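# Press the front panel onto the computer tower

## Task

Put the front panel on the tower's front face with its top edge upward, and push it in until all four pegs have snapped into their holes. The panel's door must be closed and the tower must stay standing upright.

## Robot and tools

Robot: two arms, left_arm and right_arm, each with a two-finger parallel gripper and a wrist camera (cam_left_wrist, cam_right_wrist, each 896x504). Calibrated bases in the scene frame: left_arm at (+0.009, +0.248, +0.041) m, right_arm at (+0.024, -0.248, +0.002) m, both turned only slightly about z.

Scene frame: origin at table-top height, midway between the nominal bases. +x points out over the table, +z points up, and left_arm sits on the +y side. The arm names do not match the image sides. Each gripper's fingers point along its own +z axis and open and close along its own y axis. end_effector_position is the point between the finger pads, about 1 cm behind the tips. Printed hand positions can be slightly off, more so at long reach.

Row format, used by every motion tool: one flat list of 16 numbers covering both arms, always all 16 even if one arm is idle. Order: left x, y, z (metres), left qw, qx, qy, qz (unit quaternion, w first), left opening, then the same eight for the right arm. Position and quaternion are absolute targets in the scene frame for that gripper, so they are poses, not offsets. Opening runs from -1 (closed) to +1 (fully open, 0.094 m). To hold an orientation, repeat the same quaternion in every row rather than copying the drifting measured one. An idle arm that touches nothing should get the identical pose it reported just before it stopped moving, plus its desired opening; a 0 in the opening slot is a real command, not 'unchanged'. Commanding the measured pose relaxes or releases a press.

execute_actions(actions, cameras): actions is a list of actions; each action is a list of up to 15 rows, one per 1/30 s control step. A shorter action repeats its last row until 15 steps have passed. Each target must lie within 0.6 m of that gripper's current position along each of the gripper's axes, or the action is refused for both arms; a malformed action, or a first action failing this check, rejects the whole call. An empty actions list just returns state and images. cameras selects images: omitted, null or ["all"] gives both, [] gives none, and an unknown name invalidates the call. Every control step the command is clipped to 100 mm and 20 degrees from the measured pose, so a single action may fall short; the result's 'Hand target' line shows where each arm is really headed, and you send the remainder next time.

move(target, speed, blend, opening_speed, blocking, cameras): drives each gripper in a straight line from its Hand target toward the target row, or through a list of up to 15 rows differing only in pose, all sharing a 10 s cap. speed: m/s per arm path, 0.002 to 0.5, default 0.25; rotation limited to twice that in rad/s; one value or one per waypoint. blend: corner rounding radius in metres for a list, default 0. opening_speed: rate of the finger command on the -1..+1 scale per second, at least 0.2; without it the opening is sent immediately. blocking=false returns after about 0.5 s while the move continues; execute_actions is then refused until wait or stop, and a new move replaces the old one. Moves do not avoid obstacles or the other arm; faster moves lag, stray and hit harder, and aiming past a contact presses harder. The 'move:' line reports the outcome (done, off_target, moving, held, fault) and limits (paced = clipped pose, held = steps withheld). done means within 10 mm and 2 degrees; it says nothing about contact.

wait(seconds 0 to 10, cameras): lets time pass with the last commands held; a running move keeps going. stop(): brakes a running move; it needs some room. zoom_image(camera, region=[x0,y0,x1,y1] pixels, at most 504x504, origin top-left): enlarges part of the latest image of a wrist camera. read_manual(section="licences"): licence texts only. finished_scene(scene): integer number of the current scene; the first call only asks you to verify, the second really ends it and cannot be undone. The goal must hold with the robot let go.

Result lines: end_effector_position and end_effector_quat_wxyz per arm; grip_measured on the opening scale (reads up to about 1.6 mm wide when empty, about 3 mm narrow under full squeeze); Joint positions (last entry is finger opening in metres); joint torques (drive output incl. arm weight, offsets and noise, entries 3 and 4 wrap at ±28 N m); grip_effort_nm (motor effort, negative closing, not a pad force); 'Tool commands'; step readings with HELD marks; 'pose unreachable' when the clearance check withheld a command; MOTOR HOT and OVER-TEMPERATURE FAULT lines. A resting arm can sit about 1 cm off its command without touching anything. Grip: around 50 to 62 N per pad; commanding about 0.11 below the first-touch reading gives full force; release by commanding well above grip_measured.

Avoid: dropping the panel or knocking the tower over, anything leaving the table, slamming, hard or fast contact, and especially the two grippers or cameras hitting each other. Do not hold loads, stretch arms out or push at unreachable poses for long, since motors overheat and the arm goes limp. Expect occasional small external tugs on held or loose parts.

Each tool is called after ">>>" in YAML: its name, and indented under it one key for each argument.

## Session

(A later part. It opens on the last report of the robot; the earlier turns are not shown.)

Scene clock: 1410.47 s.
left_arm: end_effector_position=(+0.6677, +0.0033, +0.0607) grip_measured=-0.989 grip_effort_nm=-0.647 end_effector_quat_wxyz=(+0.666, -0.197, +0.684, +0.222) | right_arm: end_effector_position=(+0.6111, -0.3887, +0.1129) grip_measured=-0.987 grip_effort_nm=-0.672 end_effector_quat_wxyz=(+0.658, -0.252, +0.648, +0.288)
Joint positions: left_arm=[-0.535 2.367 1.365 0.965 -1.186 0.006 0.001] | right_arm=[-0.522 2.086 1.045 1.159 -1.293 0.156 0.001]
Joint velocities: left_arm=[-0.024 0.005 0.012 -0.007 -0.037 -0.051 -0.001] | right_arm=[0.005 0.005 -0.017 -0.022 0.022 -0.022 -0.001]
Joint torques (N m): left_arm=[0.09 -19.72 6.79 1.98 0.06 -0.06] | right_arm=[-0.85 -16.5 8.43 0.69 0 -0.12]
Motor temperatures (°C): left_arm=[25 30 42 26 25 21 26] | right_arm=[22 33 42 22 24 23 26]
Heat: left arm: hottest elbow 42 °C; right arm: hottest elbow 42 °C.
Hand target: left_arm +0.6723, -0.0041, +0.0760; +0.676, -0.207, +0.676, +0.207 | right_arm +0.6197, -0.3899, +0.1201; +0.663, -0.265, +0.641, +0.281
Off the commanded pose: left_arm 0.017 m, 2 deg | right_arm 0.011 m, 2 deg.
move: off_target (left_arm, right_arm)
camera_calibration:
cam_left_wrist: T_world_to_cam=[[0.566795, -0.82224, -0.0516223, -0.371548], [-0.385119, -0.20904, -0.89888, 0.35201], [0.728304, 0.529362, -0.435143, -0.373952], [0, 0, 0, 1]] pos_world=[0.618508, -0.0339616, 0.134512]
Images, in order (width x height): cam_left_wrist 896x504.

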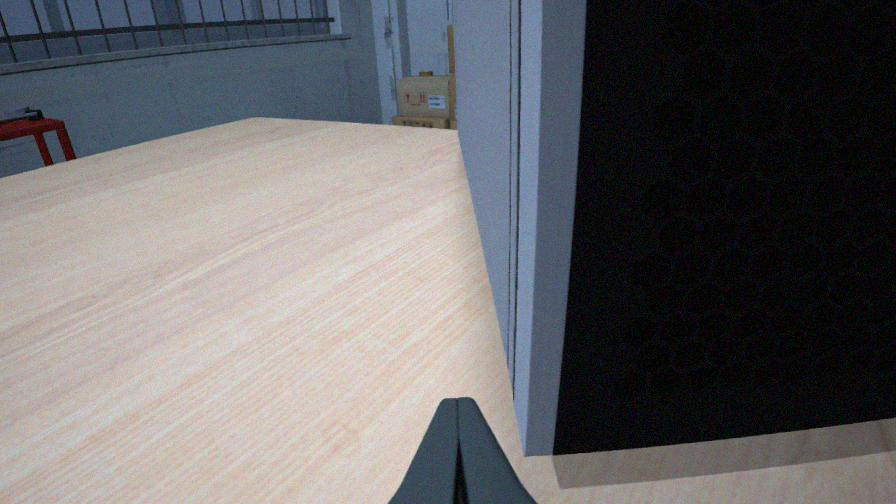

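>>> move:
  target:
    - [0.681,-0.021,0.085,0.676,-0.207,0.676,0.207,-1,0.62,-0.39,0.12,0.663,-0.265,0.641,0.281,-1]
    - [0.715,0.010,0.085,0.676,-0.207,0.676,0.207,-1,0.62,-0.39,0.12,0.663,-0.265,0.641,0.281,-1]
    - [0.772,0.062,0.085,0.676,-0.207,0.676,0.207,-1,0.62,-0.39,0.12,0.663,-0.265,0.641,0.281,-1]
  speed: 0.1

Scene clock: 1420.90 s.
left_arm: end_effector_position=(+0.7392, +0.0478, +0.0901) grip_measured=-0.989 grip_effort_nm=-0.618 end_effector_quat_wxyz=(+0.675, -0.203, +0.679, +0.206) | right_arm: end_effector_position=(+0.6111, -0.3887, +0.1129) grip_measured=-0.987 grip_effort_nm=-0.676 end_effector_quat_wxyz=(+0.658, -0.252, +0.648, +0.288)
Joint positions: left_arm=[-0.417 2.37 1.486 0.875 -1.053 -0.002 0.001] | right_arm=[-0.522 2.086 1.045 1.159 -1.293 0.156 0.001]
Joint velocities: left_arm=[0.005 -0.005 0.007 0.007 -0.007 0.007 -0.001] | right_arm=[-0.015 -0.005 0.002 -0.012 -0.066 -0.007 0]
Joint torques (N m): left_arm=[3.14 -15.97 12.22 0.9 1.38 0.02] | right_arm=[-1.03 -17.03 8.51 0.72 -0.04 -0.13]
Motor temperatures (°C): left_arm=[25 30 42 26 25 21 26] | right_arm=[22 33 41 22 24 23 26]
Heat: left arm: hottest elbow 42 °C; right arm: hottest elbow 41 °C.
Hand target: left_arm +0.7671, +0.0639, +0.0845; +0.676, -0.207, +0.677, +0.206 | right_arm +0.6197, -0.3899, +0.1202; +0.663, -0.265, +0.641, +0.281
Off the commanded pose: left_arm 0.036 m, 1 deg | right_arm 0.011 m, 2 deg.
move: off_target (left_arm, right_arm)
camera_calibration:
cam_left_wrist: T_world_to_cam=[[0.555825, -0.831127, -0.0169142, -0.368536], [-0.36369, -0.224825, -0.903982, 0.400688], [0.747521, 0.508608, -0.427235, -0.450712], [0, 0, 0, 1]] pos_world=[0.687484, 0.0130199, 0.163421]
cam_right_wrist: T_world_to_cam=[[0.694065, -0.718266, -0.0486644, -0.699225], [-0.315171, -0.242384, -0.91756, 0.241395], [0.647257, 0.652184, -0.394607, -0.0104953], [0, 0, 0, 1]] pos_world=[0.568181, -0.436874, 0.183326]

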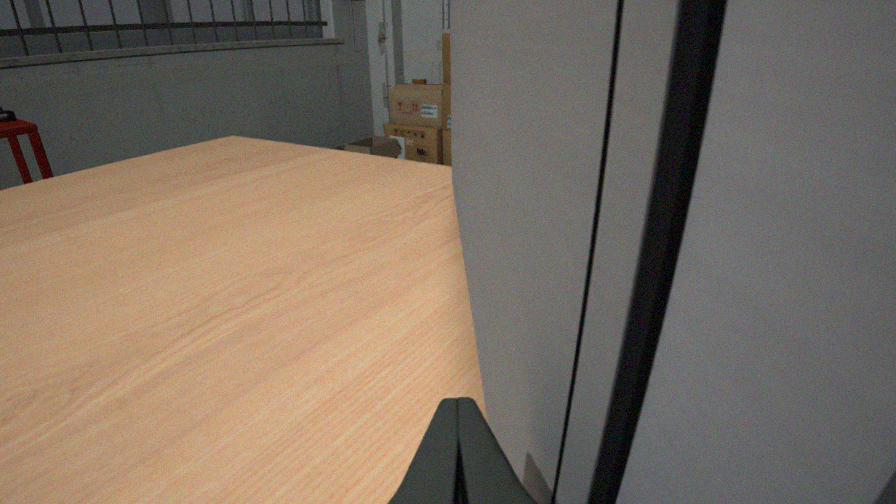

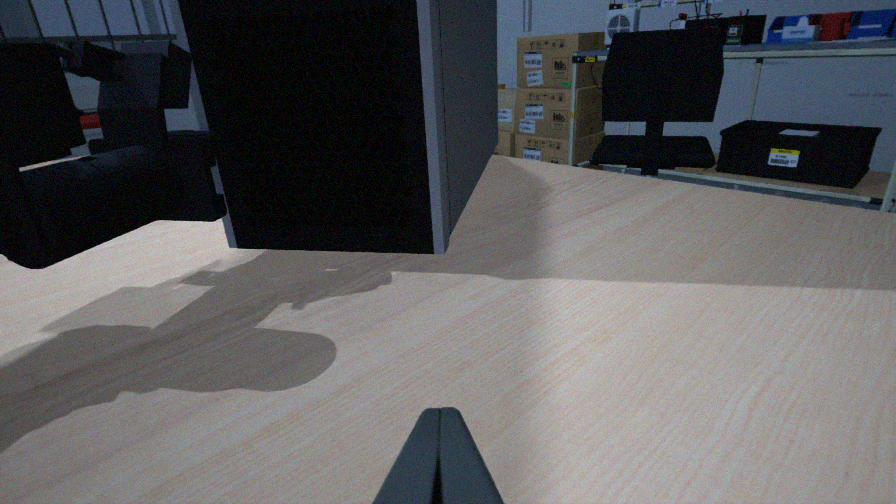

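>>> move:
  target:
    - [0.66,0.02,0.08,0.676,-0.207,0.676,0.207,-1,0.62,-0.39,0.12,0.663,-0.265,0.641,0.281,-1]
    - [0.65,-0.055,0.08,0.676,-0.207,0.676,0.207,-1,0.62,-0.39,0.12,0.663,-0.265,0.641,0.281,-1]
    - [0.671,-0.027,0.08,0.676,-0.207,0.676,0.207,-1,0.62,-0.39,0.12,0.663,-0.265,0.641,0.281,-1]
  speed: 0.15
  cameras: ["cam_left_wrist"]

Scene clock: 1427.97 s.
left_arm: end_effector_position=(+0.6661, -0.0178, +0.0876) grip_measured=-0.989 grip_effort_nm=-0.623 end_effector_quat_wxyz=(+0.677, -0.212, +0.674, +0.207) | right_arm: end_effector_position=(+0.6111, -0.3887, +0.1129) grip_measured=-0.987 grip_effort_nm=-0.681 end_effector_quat_wxyz=(+0.658, -0.252, +0.648, +0.288)
Joint positions: left_arm=[-0.564 2.337 1.389 0.954 -1.216 -0.003 0.001] | right_arm=[-0.522 2.086 1.045 1.159 -1.293 0.156 0.001]
Joint velocities: left_arm=[-0.005 -0.005 0.007 0.002 -0.007 -0.007 0] | right_arm=[-0.005 -0.015 -0.012 -0.002 -0.051 0.007 0]
Joint torques (N m): left_arm=[-0.73 -17.03 8.42 1.44 0.11 0.1] | right_arm=[-0.97 -16.15 8.39 0.73 0.01 -0.15]
Motor temperatures (°C): left_arm=[25 31 42 26 26 21 26] | right_arm=[22 33 41 22 24 23 26]
Heat: left arm: hottest elbow 42 °C; right arm: hottest elbow 41 °C.
Hand target: left_arm +0.6712, -0.0270, +0.0807; +0.677, -0.206, +0.676, +0.207 | right_arm +0.6197, -0.3899, +0.1202; +0.663, -0.265, +0.641, +0.281
Off the commanded pose: left_arm 0.013 m, 1 deg | right_arm 0.011 m, 2 deg.
move: off_target (left_arm, right_arm)
camera_calibration:
cam_left_wrist: T_world_to_cam=[[0.568578, -0.822625, -0.00279085, -0.39201], [-0.348153, -0.237558, -0.906838, 0.346698], [0.745325, 0.51658, -0.42147, -0.362682], [0, 0, 0, 1]] pos_world=[0.613908, -0.0527617, 0.160446]
Images, in order (width x height): cam_left_wrist 896x504.

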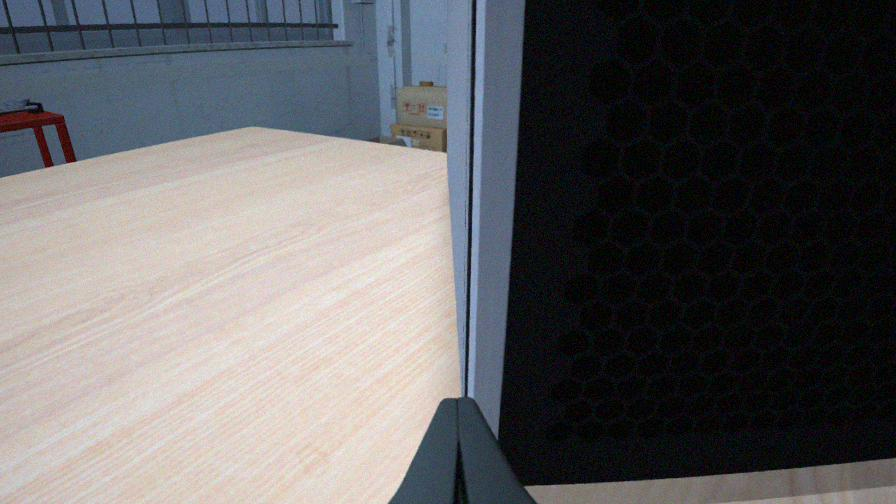

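>>> move:
  target:
    - [0.72,0.002,0.08,0.676,-0.207,0.676,0.207,-1,0.62,-0.39,0.12,0.663,-0.265,0.641,0.281,-1]
    - [0.772,0.037,0.08,0.676,-0.207,0.676,0.207,-1,0.62,-0.39,0.12,0.663,-0.265,0.641,0.281,-1]
  speed: 0.1

Scene clock: 1434.33 s.
left_arm: end_effector_position=(+0.7165, -0.0177, +0.0823) grip_measured=-0.989 grip_effort_nm=-0.608 end_effector_quat_wxyz=(+0.678, -0.176, +0.689, +0.185) | right_arm: end_effector_position=(+0.6111, -0.3887, +0.1129) grip_measured=-0.987 grip_effort_nm=-0.672 end_effector_quat_wxyz=(+0.658, -0.252, +0.648, +0.288)
Joint positions: left_arm=[-0.511 2.384 1.496 0.865 -1.076 -0.003 0] | right_arm=[-0.522 2.086 1.045 1.159 -1.293 0.156 0.001]
Joint velocities: left_arm=[0.005 0.005 -0.002 -0.007 0.007 -0.007 -0.001] | right_arm=[-0.015 0.005 0.007 -0.007 0.037 -0.037 0]
Joint torques (N m): left_arm=[8.12 -16.62 12.42 1.2 0.9 0.02] | right_arm=[-0.85 -16.85 8.25 0.85 -0.02 -0.15]
Motor temperatures (°C): left_arm=[25 32 42 26 25 21 26] | right_arm=[22 33 41 22 24 23 26]
Heat: left arm: hottest elbow 42 °C; right arm: hottest elbow 41 °C.
Hand target: left_arm +0.7596, +0.0413, +0.0810; +0.676, -0.207, +0.676, +0.207 | right_arm +0.6197, -0.3899, +0.1202; +0.663, -0.265, +0.641, +0.281
Off the commanded pose: left_arm 0.078 m, 5 deg | right_arm 0.011 m, 2 deg.
move: off_target (left_arm, right_arm)
camera_calibration:
cam_left_wrist: T_world_to_cam=[[0.494923, -0.868474, -0.0283498, -0.366546], [-0.38885, -0.192184, -0.901033, 0.388983], [0.777076, 0.456966, -0.432823, -0.425448], [0, 0, 0, 1]] pos_world=[0.663274, -0.0491643, 0.155951]
cam_right_wrist: T_world_to_cam=[[0.694065, -0.718266, -0.0486644, -0.699225], [-0.315171, -0.242384, -0.91756, 0.241395], [0.647257, 0.652184, -0.394607, -0.0104953], [0, 0, 0, 1]] pos_world=[0.568181, -0.436874, 0.183326]

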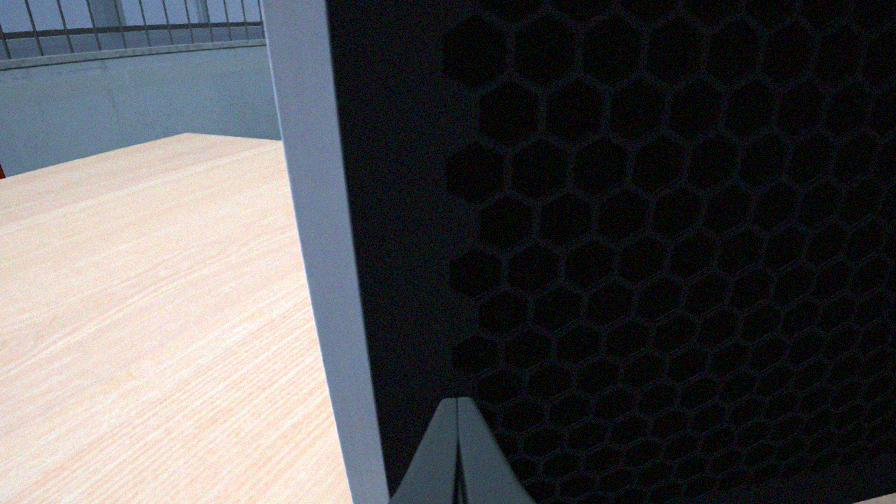

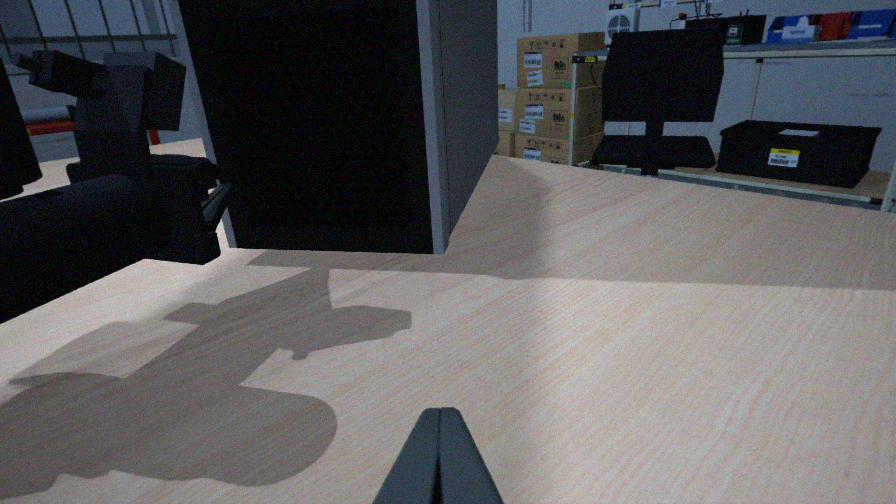

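>>> move:
  target: [0.787,0.052,0.08,0.676,-0.207,0.676,0.207,-1,0.62,-0.39,0.12,0.663,-0.265,0.641,0.281,-1]
  speed: 0.1

>>> zoom_image:
  camera: "cam_right_wrist"
  region: [180, 0, 560, 300]

Scene clock: 1439.30 s.
left_arm: end_effector_position=(+0.7182, -0.0198, +0.0814) grip_measured=-0.989 grip_effort_nm=-0.603 end_effector_quat_wxyz=(+0.679, -0.169, +0.691, +0.180) | right_arm: end_effector_position=(+0.6111, -0.3887, +0.1129) grip_measured=-0.987 grip_effort_nm=-0.672 end_effector_quat_wxyz=(+0.658, -0.252, +0.648, +0.288)
Joint positions: left_arm=[-0.51 2.385 1.496 0.862 -1.059 -0.003 0] | right_arm=[-0.522 2.086 1.045 1.159 -1.293 0.156 0.001]
Joint velocities: left_arm=[-0.015 -0.005 -0.007 0.012 0.037 -0.007 -0.001] | right_arm=[-0.005 -0.005 -0.007 -0.007 0.037 -0.007 0]
Joint torques (N m): left_arm=[9.99 -16.62 12.77 0.99 1.28 0.04] | right_arm=[-0.44 -16.32 8.43 0.8 -0.03 -0.16]
Motor temperatures (°C): left_arm=[25 32 43 26 26 21 26] | right_arm=[22 33 40 22 24 23 26]
Heat: left arm: hottest elbow 43 °C; right arm: hottest elbow 40 °C.
Hand target: left_arm +0.7688, +0.0573, +0.0826; +0.676, -0.207, +0.676, +0.207 | right_arm +0.6197, -0.3899, +0.1202; +0.663, -0.265, +0.641, +0.281
Off the commanded pose: left_arm 0.099 m, 6 deg | right_arm 0.011 m, 2 deg.
move: off_target (left_arm, right_arm)
camera_calibration:
cam_left_wrist: T_world_to_cam=[[0.479854, -0.876795, -0.0311505, -0.358354], [-0.394907, -0.184148, -0.900077, 0.392913], [0.783447, 0.444207, -0.434616, -0.430803], [0, 0, 0, 1]] pos_world=[0.664633, -0.0504837, 0.155255]
cam_right_wrist: T_world_to_cam=[[0.694065, -0.718266, -0.0486644, -0.699225], [-0.315171, -0.242384, -0.91756, 0.241395], [0.647257, 0.652184, -0.394607, -0.0104953], [0, 0, 0, 1]] pos_world=[0.568181, -0.436874, 0.183326]

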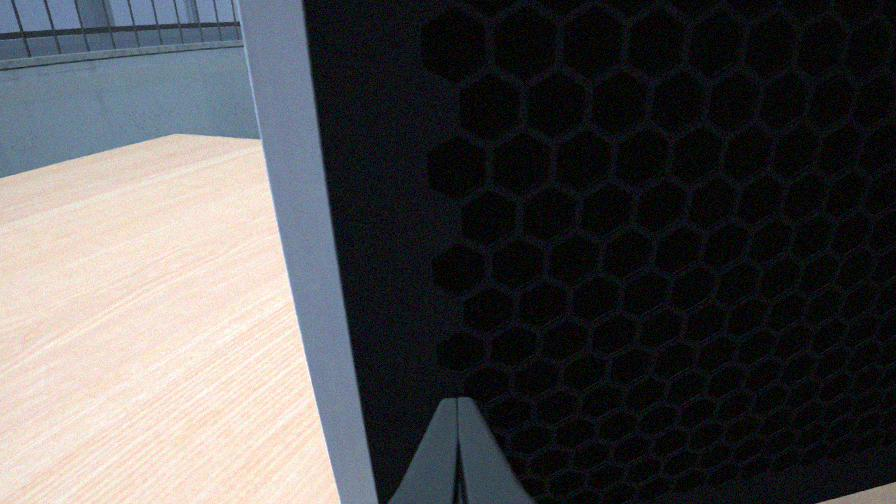

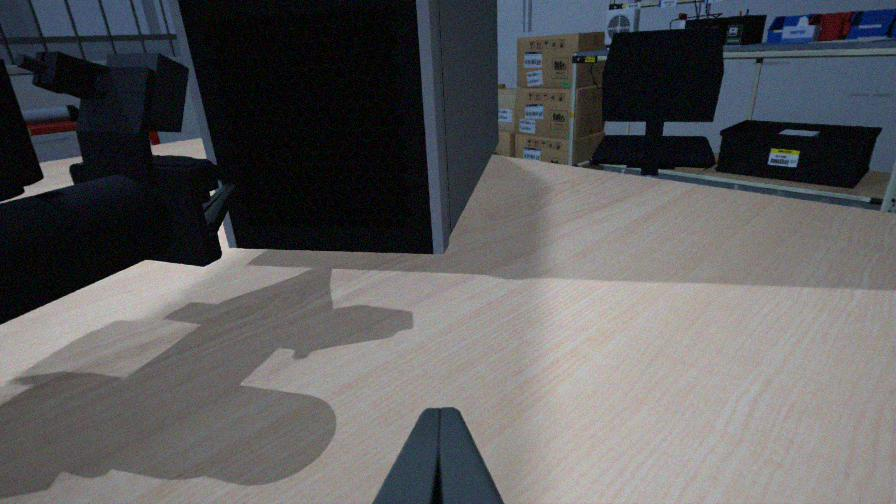

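Scaled by 1.326 from the camera's 896x504 image, which has a finer 1280x720 frame.

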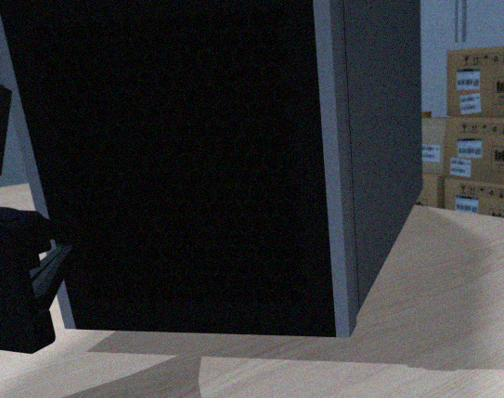

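>>> move:
  target:
    - [0.66,-0.04,0.08,0.676,-0.207,0.676,0.207,-1,0.50,-0.36,0.12,0.663,-0.265,0.641,0.281,-1]
    - [0.50,0.20,0.15,0.676,-0.207,0.676,0.207,-1,0.50,-0.25,0.1,0.676,-0.207,0.676,0.207,-1]
    - [0.54,0.31,0.18,0.663,0.265,0.641,-0.281,-1,0.60,-0.09,0.085,0.676,-0.207,0.676,0.207,-1]
    - [0.54,0.31,0.18,0.663,0.265,0.641,-0.281,-1,0.67,-0.038,0.085,0.676,-0.207,0.676,0.207,-1]
  blend: 0.03

>>> zoom_image:
  camera: "cam_left_wrist"
  region: [440, 0, 620, 350]

Scene clock: 1455.37 s.
left_arm: end_effector_position=(+0.5297, +0.2980, +0.1849) grip_measured=-0.989 grip_effort_nm=-0.608 end_effector_quat_wxyz=(+0.667, +0.261, +0.637, -0.285) | right_arm: end_effector_position=(+0.6574, -0.0459, +0.0780) grip_measured=-0.987 grip_effort_nm=-0.672 end_effector_quat_wxyz=(+0.666, -0.206, +0.686, +0.207)
Joint positions: left_arm=[0.457 1.877 0.742 1.276 1.198 -0.147 0] | right_arm=[0.203 2.078 0.949 1.101 -0.379 -0.001 0.001]
Joint velocities: left_arm=[0.005 0.005 0.012 0.002 -0.007 0.037 0.001] | right_arm=[0.005 -0.015 0.032 -0.002 -0.037 -0.007 0]
Joint torques (N m): left_arm=[0.38 -9.99 6.72 2.32 -0.02 -0.11] | right_arm=[-1.14 -15.68 8.29 1.09 0.18 -0.17]
Motor temperatures (°C): left_arm=[25 32 45 26 26 21 26] | right_arm=[22 33 39 22 24 23 26]
Heat: left arm: hottest elbow 45 °C; right arm: hottest elbow 39 °C.
Hand target: left_arm +0.5377, +0.3041, +0.1833; +0.669, +0.261, +0.635, -0.284 | right_arm +0.6677, -0.0409, +0.0829; +0.673, -0.211, +0.679, +0.203
Off the commanded pose: left_arm 0.017 m, 1 deg | right_arm 0.016 m, 2 deg.
move: off_target (left_arm, right_arm)
camera_calibration:
cam_left_wrist: T_world_to_cam=[[-0.711215, -0.702959, 0.00466483, 0.586425], [-0.267651, 0.264646, -0.926459, 0.273867], [0.650028, -0.66016, -0.376368, 0.00970789], [0, 0, 0, 1]] pos_world=[0.484065, 0.346164, 0.254644]
cam_right_wrist: T_world_to_cam=[[0.544411, -0.838678, -0.0153715, -0.396594], [-0.383203, -0.232363, -0.893959, 0.350429], [0.746172, 0.492571, -0.447885, -0.345982], [0, 0, 0, 1]] pos_world=[0.608358, -0.0807672, 0.152213]

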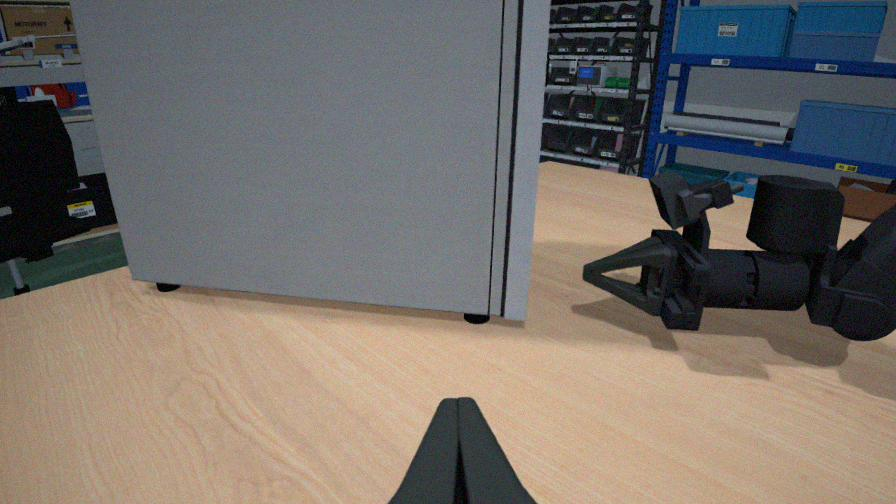

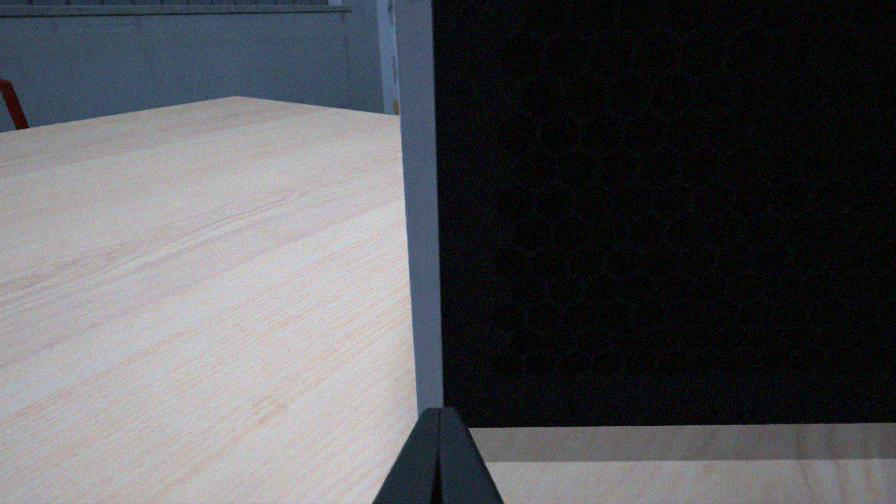

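Scaled by 1.440 from the camera's 896x504 image, which has a finer 1280x720 frame.

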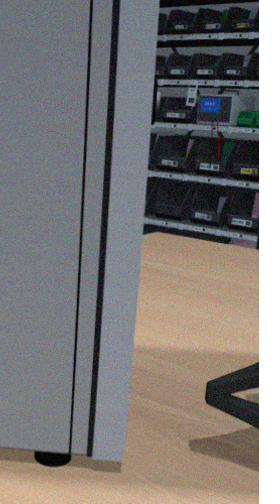

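>>> move:
  target:
    - [0.54,0.31,0.18,0.663,0.265,0.641,-0.281,-1,0.72,-0.005,0.08,0.676,-0.207,0.676,0.207,-1]
    - [0.54,0.31,0.18,0.663,0.265,0.641,-0.281,-1,0.795,0.047,0.08,0.676,-0.207,0.676,0.207,-1]
  speed: 0.11

>>> zoom_image:
  camera: "cam_left_wrist"
  region: [440, 0, 620, 350]

Scene clock: 1462.63 s.
left_arm: end_effector_position=(+0.5311, +0.3026, +0.1819) grip_measured=-0.989 grip_effort_nm=-0.608 end_effector_quat_wxyz=(+0.661, +0.262, +0.642, -0.287) | right_arm: end_effector_position=(+0.7070, -0.0180, +0.0753) grip_measured=-0.987 grip_effort_nm=-0.676 end_effector_quat_wxyz=(+0.666, -0.204, +0.688, +0.205)
Joint positions: left_arm=[0.466 1.877 0.752 1.233 1.212 -0.123 0] | right_arm=[0.235 2.154 1.121 1.002 -0.34 -0.001 0.001]
Joint velocities: left_arm=[-0.005 -0.005 -0.002 0.007 0.007 0.007 -0.001] | right_arm=[-0.005 -0.005 -0.017 -0.017 -0.11 -0.051 0]
Joint torques (N m): left_arm=[0.56 -10.58 6.83 1.37 0 0.11] | right_arm=[2.67 -12.1 26.03 -2.69 2.12 -0.06]
Motor temperatures (°C): left_arm=[25 32 44 26 25 21 26] | right_arm=[22 33 40 22 24 23 26]
Heat: left arm: hottest elbow 44 °C; right arm: hottest elbow 40 °C.
Hand target: left_arm +0.5395, +0.3099, +0.1800; +0.663, +0.265, +0.641, -0.281 | right_arm +0.7589, +0.0337, +0.0874; +0.677, -0.207, +0.675, +0.208
Off the commanded pose: left_arm 0.012 m, 1 deg | right_arm 0.110 m, 2 deg; position clipped.
move: off_target (left_arm, right_arm); limits=paced
camera_calibration:
cam_left_wrist: T_world_to_cam=[[-0.714292, -0.699767, 0.0106384, 0.590326], [-0.279052, 0.270838, -0.921291, 0.273473], [0.641807, -0.66104, -0.388729, 0.0175434], [0, 0, 0, 1]] pos_world=[0.486719, 0.35062, 0.252488]
cam_right_wrist: T_world_to_cam=[[0.538612, -0.842415, -0.0152972, -0.396195], [-0.387207, -0.231361, -0.892492, 0.376167], [0.74831, 0.48663, -0.450803, -0.399309], [0, 0, 0, 1]] pos_world=[0.657857, -0.0524145, 0.149656]

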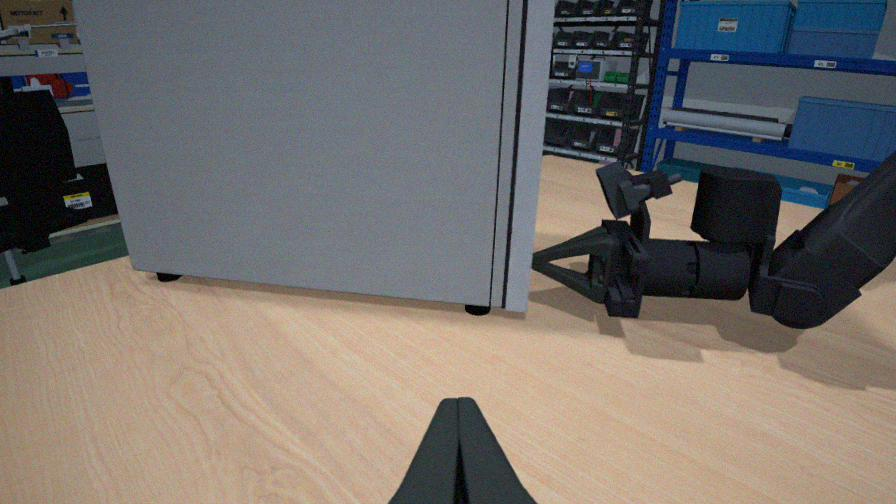

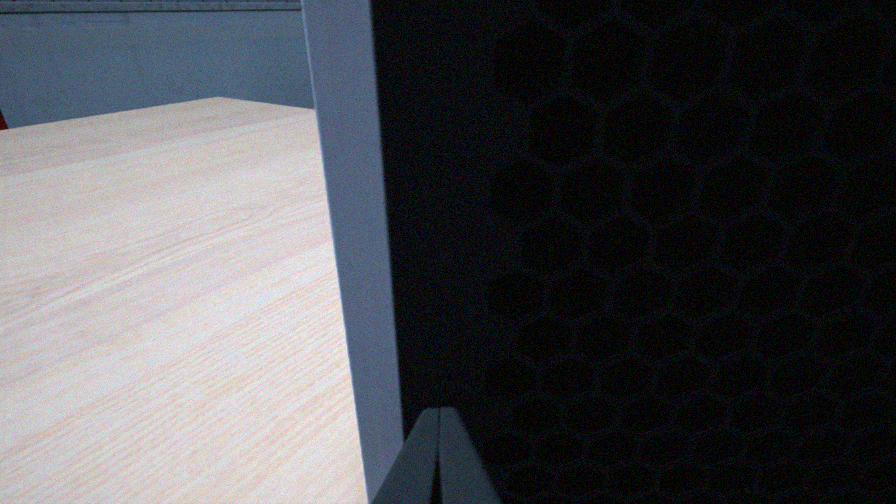

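Scaled by 1.440 from the camera's 896x504 image, which has a finer 1280x720 frame.

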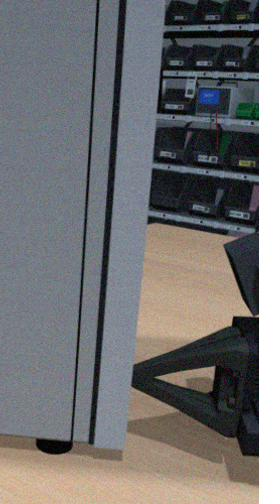

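>>> move:
  target:
    - [0.54,0.31,0.18,0.663,0.265,0.641,-0.281,-1,0.665,-0.045,0.10,0.676,-0.207,0.676,0.207,-1]
    - [0.54,0.31,0.18,0.663,0.265,0.641,-0.281,-1,0.673,-0.032,0.14,0.676,-0.207,0.676,0.207,-1]
    - [0.54,0.31,0.18,0.663,0.265,0.641,-0.281,-1,0.72,-0.003,0.13,0.676,-0.207,0.676,0.207,-1]
    - [0.54,0.31,0.18,0.663,0.265,0.641,-0.281,-1,0.795,0.052,0.13,0.676,-0.207,0.676,0.207,-1]
  speed: 0.13

>>> zoom_image:
  camera: "cam_left_wrist"
  region: [440, 0, 620, 350]

Scene clock: 1475.43 s.
left_arm: end_effector_position=(+0.5313, +0.3027, +0.1820) grip_measured=-0.989 grip_effort_nm=-0.603 end_effector_quat_wxyz=(+0.661, +0.262, +0.642, -0.287) | right_arm: end_effector_position=(+0.7066, -0.0182, +0.1261) grip_measured=-0.987 grip_effort_nm=-0.676 end_effector_quat_wxyz=(+0.668, -0.202, +0.687, +0.203)
Joint positions: left_arm=[0.466 1.877 0.753 1.232 1.212 -0.123 0] | right_arm=[0.236 2.041 1.109 0.904 -0.333 -0.001 0.001]
Joint velocities: left_arm=[-0.005 0.005 -0.007 -0.002 -0.051 0.022 0] | right_arm=[-0.005 -0.005 0.007 -0.002 -0.066 0.007 0.001]
Joint torques (N m): left_arm=[0.38 -10.29 6.71 1.37 -0.02 0.14] | right_arm=[3.19 -10.34 26.58 -2.07 2.04 -0.06]
Motor temperatures (°C): left_arm=[25 32 43 26 25 21 26] | right_arm=[22 34 47 22 26 23 26]
Heat: left arm: hottest elbow 43 °C; right arm: hottest elbow 47 °C.
Hand target: left_arm +0.5395, +0.3101, +0.1799; +0.663, +0.265, +0.641, -0.281 | right_arm +0.7562, +0.0364, +0.1342; +0.677, -0.207, +0.675, +0.208
Off the commanded pose: left_arm 0.012 m, 1 deg | right_arm 0.113 m, 2 deg; position clipped.
move: off_target (left_arm, right_arm); limits=paced
camera_calibration:
cam_left_wrist: T_world_to_cam=[[-0.714285, -0.69978, 0.0102572, 0.590518], [-0.278804, 0.271079, -0.921295, 0.273347], [0.641923, -0.660927, -0.388729, 0.0174305], [0, 0, 0, 1]] pos_world=[0.486819, 0.350654, 0.252552]
cam_right_wrist: T_world_to_cam=[[0.533845, -0.84547, -0.0137772, -0.392249], [-0.38484, -0.228423, -0.894271, 0.419981], [0.752932, 0.482705, -0.447313, -0.379812], [0, 0, 0, 1]] pos_world=[0.656999, -0.0523647, 0.200278]

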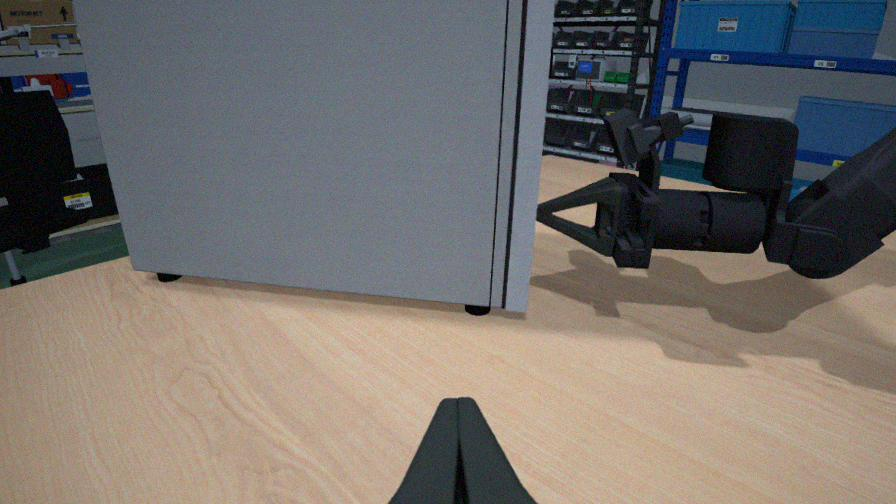

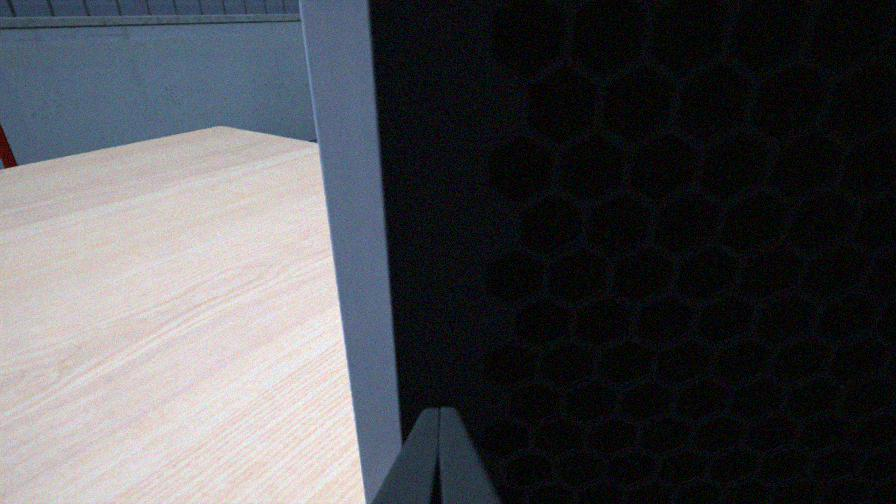

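Scaled by 1.440 from the camera's 896x504 image, which has a finer 1280x720 frame.

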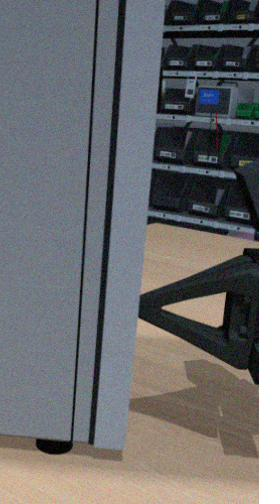

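>>> move:
  target:
    - [0.54,0.31,0.18,0.663,0.265,0.641,-0.281,-1,0.64,-0.06,0.14,0.676,-0.207,0.676,0.207,-1]
    - [0.54,0.31,0.18,0.663,0.265,0.641,-0.281,-1,0.65,-0.05,0.42,0.676,-0.207,0.676,0.207,-1]
    - [0.54,0.31,0.18,0.663,0.265,0.641,-0.281,-1,0.683,-0.022,0.42,0.676,-0.207,0.676,0.207,-1]
  speed: 0.2

Scene clock: 1492.13 s.
left_arm: end_effector_position=(+0.5312, +0.3029, +0.1820) grip_measured=-0.989 grip_effort_nm=-0.608 end_effector_quat_wxyz=(+0.661, +0.262, +0.642, -0.287) | right_arm: end_effector_position=(+0.6761, -0.0278, +0.3861) grip_measured=-0.987 grip_effort_nm=-0.676 end_effector_quat_wxyz=(+0.659, -0.205, +0.694, +0.207)
Joint positions: left_arm=[0.467 1.877 0.753 1.232 1.212 -0.123 0] | right_arm=[0.23 1.561 1.259 0.253 -0.351 -0.001 0.001]
Joint velocities: left_arm=[-0.005 0.005 -0.007 -0.002 -0.037 0.007 0] | right_arm=[-0.005 -0.015 -0.002 0.002 -0.022 0.051 0.001]
Joint torques (N m): left_arm=[0.79 -10.4 6.76 1.33 0 0.14] | right_arm=[-1.14 -14.74 15.42 1.21 0.13 -0.05]
Motor temperatures (°C): left_arm=[25 31 42 26 25 21 26] | right_arm=[22 33 56 22 27 23 26]
Heat: left arm: hottest elbow 42 °C; right arm: hottest elbow 56 °C.
Hand target: left_arm +0.5395, +0.3102, +0.1799; +0.663, +0.265, +0.641, -0.281 | right_arm +0.6815, -0.0225, +0.4176; +0.676, -0.207, +0.676, +0.207
Off the commanded pose: left_arm 0.011 m, 1 deg | right_arm 0.035 m, 3 deg.
move: off_target (left_arm, right_arm)
camera_calibration:
cam_left_wrist: T_world_to_cam=[[-0.714011, -0.700065, 0.00987602, 0.590652], [-0.27866, 0.271214, -0.921299, 0.27317], [0.642291, -0.660569, -0.38873, 0.017272], [0, 0, 0, 1]] pos_world=[0.48676, 0.350817, 0.252552]
cam_right_wrist: T_world_to_cam=[[0.542455, -0.839811, -0.0214668, -0.383211], [-0.401601, -0.23679, -0.884674, 0.645889], [0.737875, 0.488517, -0.465717, -0.218438], [0, 0, 0, 1]] pos_world=[0.628444, -0.0621736, 0.461444]

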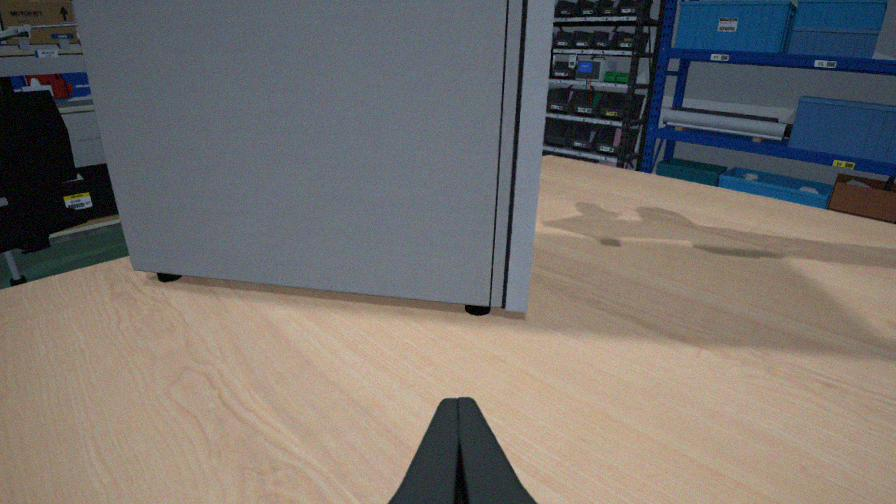

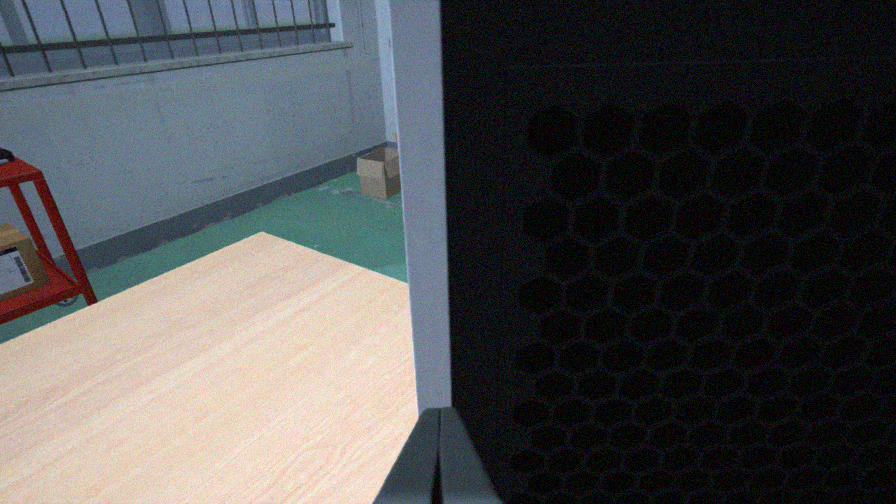

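>>> move:
  target:
    - [0.54,0.31,0.18,0.663,0.265,0.641,-0.281,-1,0.735,0.015,0.42,0.676,-0.207,0.676,0.207,-1]
    - [0.54,0.31,0.18,0.663,0.265,0.641,-0.281,-1,0.775,0.042,0.42,0.676,-0.207,0.676,0.207,-1]
  speed: 0.08

>>> zoom_image:
  camera: "cam_left_wrist"
  region: [440, 0, 620, 350]

Scene clock: 1502.70 s.
left_arm: end_effector_position=(+0.5312, +0.3029, +0.1820) grip_measured=-0.989 grip_effort_nm=-0.603 end_effector_quat_wxyz=(+0.661, +0.262, +0.642, -0.287) | right_arm: end_effector_position=(+0.7401, +0.0295, +0.4072) grip_measured=-0.987 grip_effort_nm=-0.681 end_effector_quat_wxyz=(+0.658, -0.214, +0.690, +0.213)
Joint positions: left_arm=[0.467 1.877 0.753 1.232 1.212 -0.123 0] | right_arm=[0.291 1.745 1.547 0.153 -0.312 -0.001 0.001]
Joint velocities: left_arm=[-0.005 -0.005 0.002 -0.002 -0.081 0.066 -0.001] | right_arm=[-0.024 -0.005 0.012 -0.002 0.007 -0.051 -0.001]
Joint torques (N m): left_arm=[0.91 -10.29 6.75 1.37 -0.01 0.14] | right_arm=[-0.79 -12.57 20.48 2.07 1.11 -0.03]
Motor temperatures (°C): left_arm=[25 31 42 26 25 21 26] | right_arm=[22 33 55 22 26 23 26]
Heat: left arm: hottest elbow 42 °C; right arm: hottest elbow 55 °C.
Hand target: left_arm +0.5395, +0.3101, +0.1799; +0.663, +0.265, +0.641, -0.281 | right_arm +0.7692, +0.0400, +0.4187; +0.676, -0.207, +0.676, +0.207
Off the commanded pose: left_arm 0.011 m, 1 deg | right_arm 0.039 m, 3 deg.
move: off_target (left_arm, right_arm)
camera_calibration:
cam_left_wrist: T_world_to_cam=[[-0.714011, -0.700065, 0.00987602, 0.590652], [-0.27866, 0.271214, -0.921299, 0.27317], [0.642291, -0.660569, -0.38873, 0.017272], [0, 0, 0, 1]] pos_world=[0.48676, 0.350817, 0.252552]
cam_right_wrist: T_world_to_cam=[[0.561355, -0.827376, -0.0181677, -0.385075], [-0.392266, -0.246684, -0.886157, 0.697845], [0.728703, 0.504575, -0.463029, -0.278621], [0, 0, 0, 1]] pos_world=[0.692936, -0.00586885, 0.482395]

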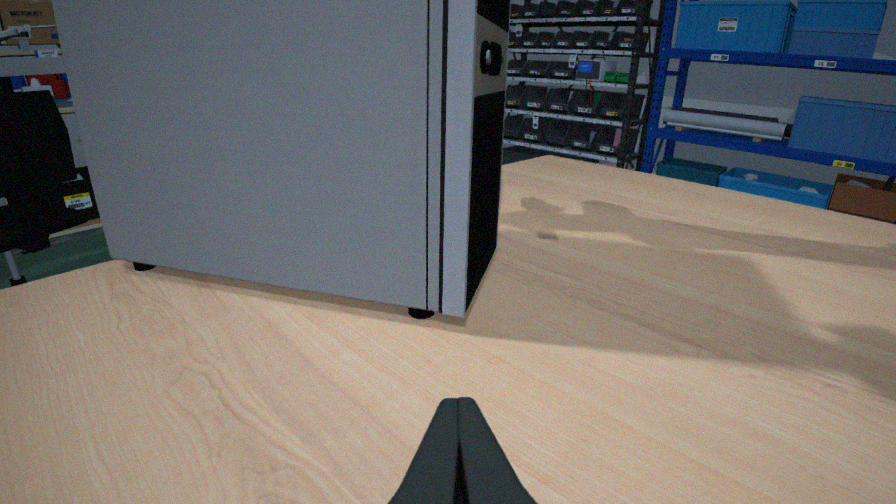

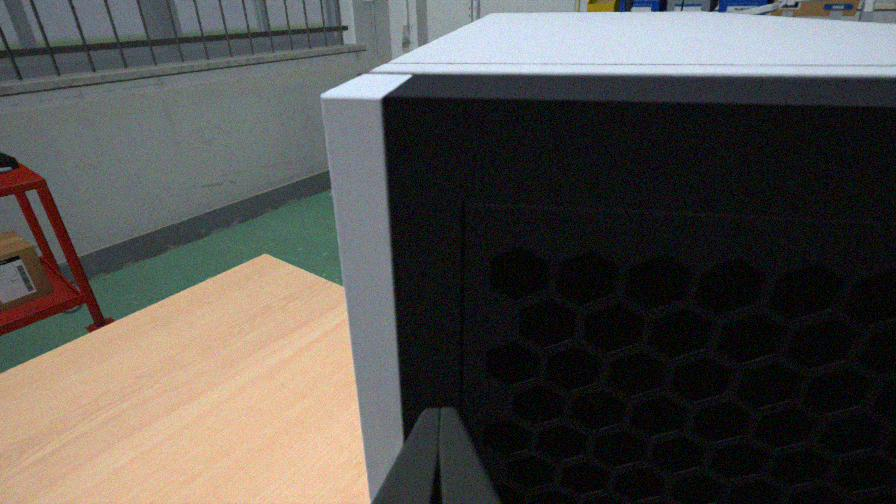

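Scaled by 1.440 from the camera's 896x504 image, which has a finer 1280x720 frame.

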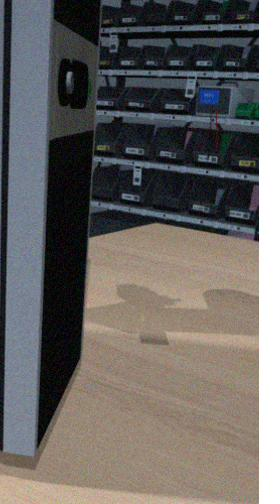

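Top-left clicked and the tower slid. I'll check the left edge closely.

>>> zoom_image:
  camera: "cam_left_wrist"
  region: [380, 0, 520, 330]

>>> zoom_image:
  camera: "cam_right_wrist"
  region: [320, 20, 896, 120]

>>> zoom_image:
  camera: "cam_right_wrist"
  region: [320, 20, 790, 180]

Scaled by 1.527 from the camera's 896x504 image, which has a finer 1280x720 frame.

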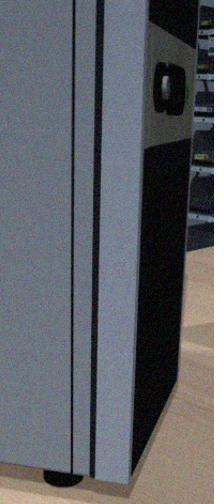

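Region (320, 20, 896, 120) is 576x100 pixels. A region can be at most 504 by 504 pixels.

Scaled by 1.072 from the camera's 896x504 image, which has a finer 1280x720 frame.

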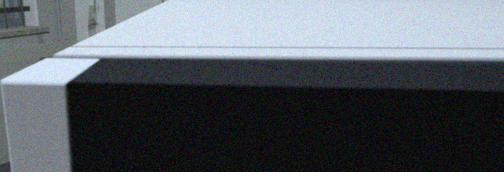

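>>> move:
  target:
    - [0.54,0.31,0.18,0.663,0.265,0.641,-0.281,-1,0.68,-0.02,0.42,0.676,-0.207,0.676,0.207,-1]
    - [0.54,0.31,0.18,0.663,0.265,0.641,-0.281,-1,0.69,-0.11,0.58,0.415,-0.173,0.890,0.081,-1]
  cameras: ["cam_right_wrist"]

>>> zoom_image:
  camera: "cam_right_wrist"
  region: [100, 20, 600, 240]

Scene clock: 1518.53 s.
left_arm: end_effector_position=(+0.5312, +0.3029, +0.1820) grip_measured=-0.989 grip_effort_nm=-0.593 end_effector_quat_wxyz=(+0.661, +0.262, +0.642, -0.287) | right_arm: end_effector_position=(+0.6872, -0.1026, +0.5714) grip_measured=-0.987 grip_effort_nm=-0.672 end_effector_quat_wxyz=(+0.408, -0.175, +0.892, +0.086)
Joint positions: left_arm=[0.467 1.877 0.753 1.232 1.212 -0.123 0] | right_arm=[0.162 2 2.839 -1.563 -0.173 -0.137 0.001]
Joint velocities: left_arm=[-0.015 -0.005 0.017 -0.012 -0.022 -0.007 0] | right_arm=[0.005 0.005 0.007 -0.012 0.007 0.007 -0.001]
Joint torques (N m): left_arm=[0.56 -9.99 6.84 1.43 -0.02 0.13] | right_arm=[-1.9 -16.5 11.48 0.91 0.09 -0.19]
Motor temperatures (°C): left_arm=[25 31 41 26 25 21 26] | right_arm=[22 33 55 22 26 23 26]
Heat: left arm: hottest elbow 41 °C; right arm: hottest elbow 55 °C.
Hand target: left_arm +0.5395, +0.3101, +0.1799; +0.663, +0.265, +0.641, -0.281 | right_arm +0.6879, -0.1104, +0.5808; +0.420, -0.176, +0.887, +0.079
Off the commanded pose: left_arm 0.011 m, 1 deg | right_arm 0.012 m, 1 deg.
move: off_target (left_arm, right_arm)
camera_calibration:
cam_right_wrist: T_world_to_cam=[[0.367677, -0.929947, -0.00347389, -0.347542], [-0.848879, -0.334094, -0.409616, 0.822539], [0.379761, 0.153555, -0.912251, 0.363072], [0, 0, 0, 1]] pos_world=[0.688139, -0.104142, 0.666931]
Images, in order (width x height): cam_right_wrist 896x504.

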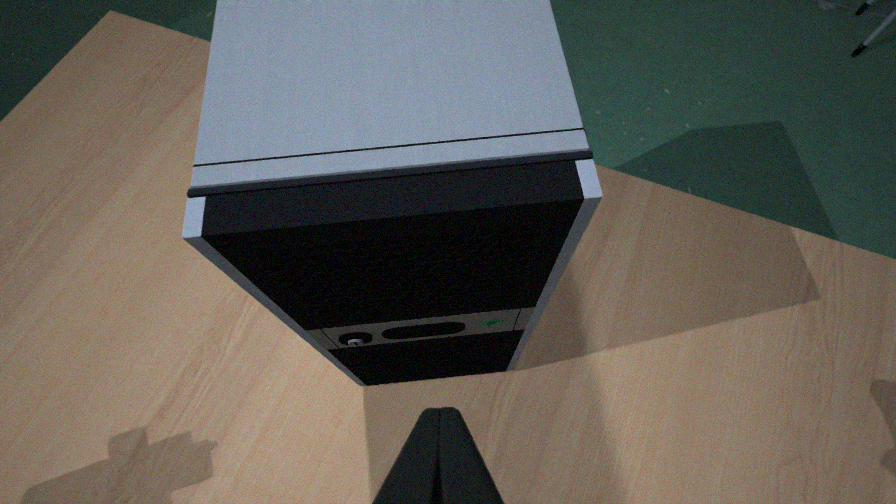

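Scaled by 1.008 from the camera's 896x504 image, which has a finer 1280x720 frame.

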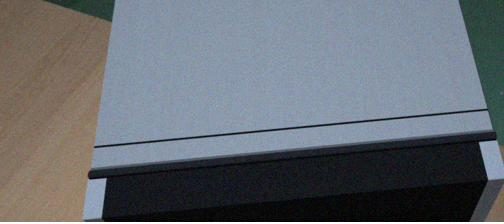

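>>> zoom_image:
  camera: "cam_right_wrist"
  region: [520, 110, 640, 220]

>>> zoom_image:
  camera: "cam_right_wrist"
  region: [160, 140, 280, 250]

Scaled by 4.200 from the camera's 896x504 image, which has a finer 1280x720 frame.

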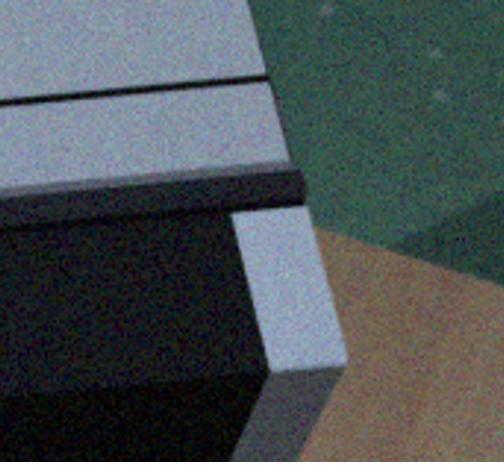

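Scaled by 4.200 from the camera's 896x504 image, which has a finer 1280x720 frame.

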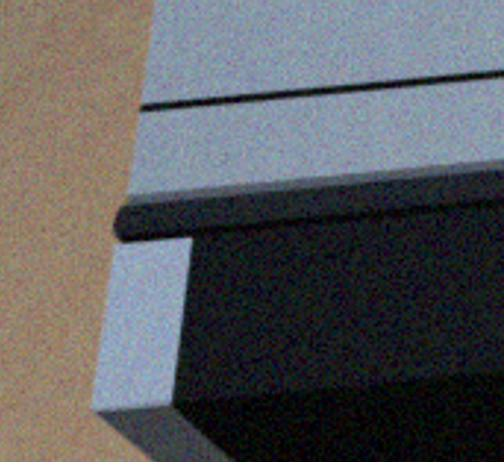

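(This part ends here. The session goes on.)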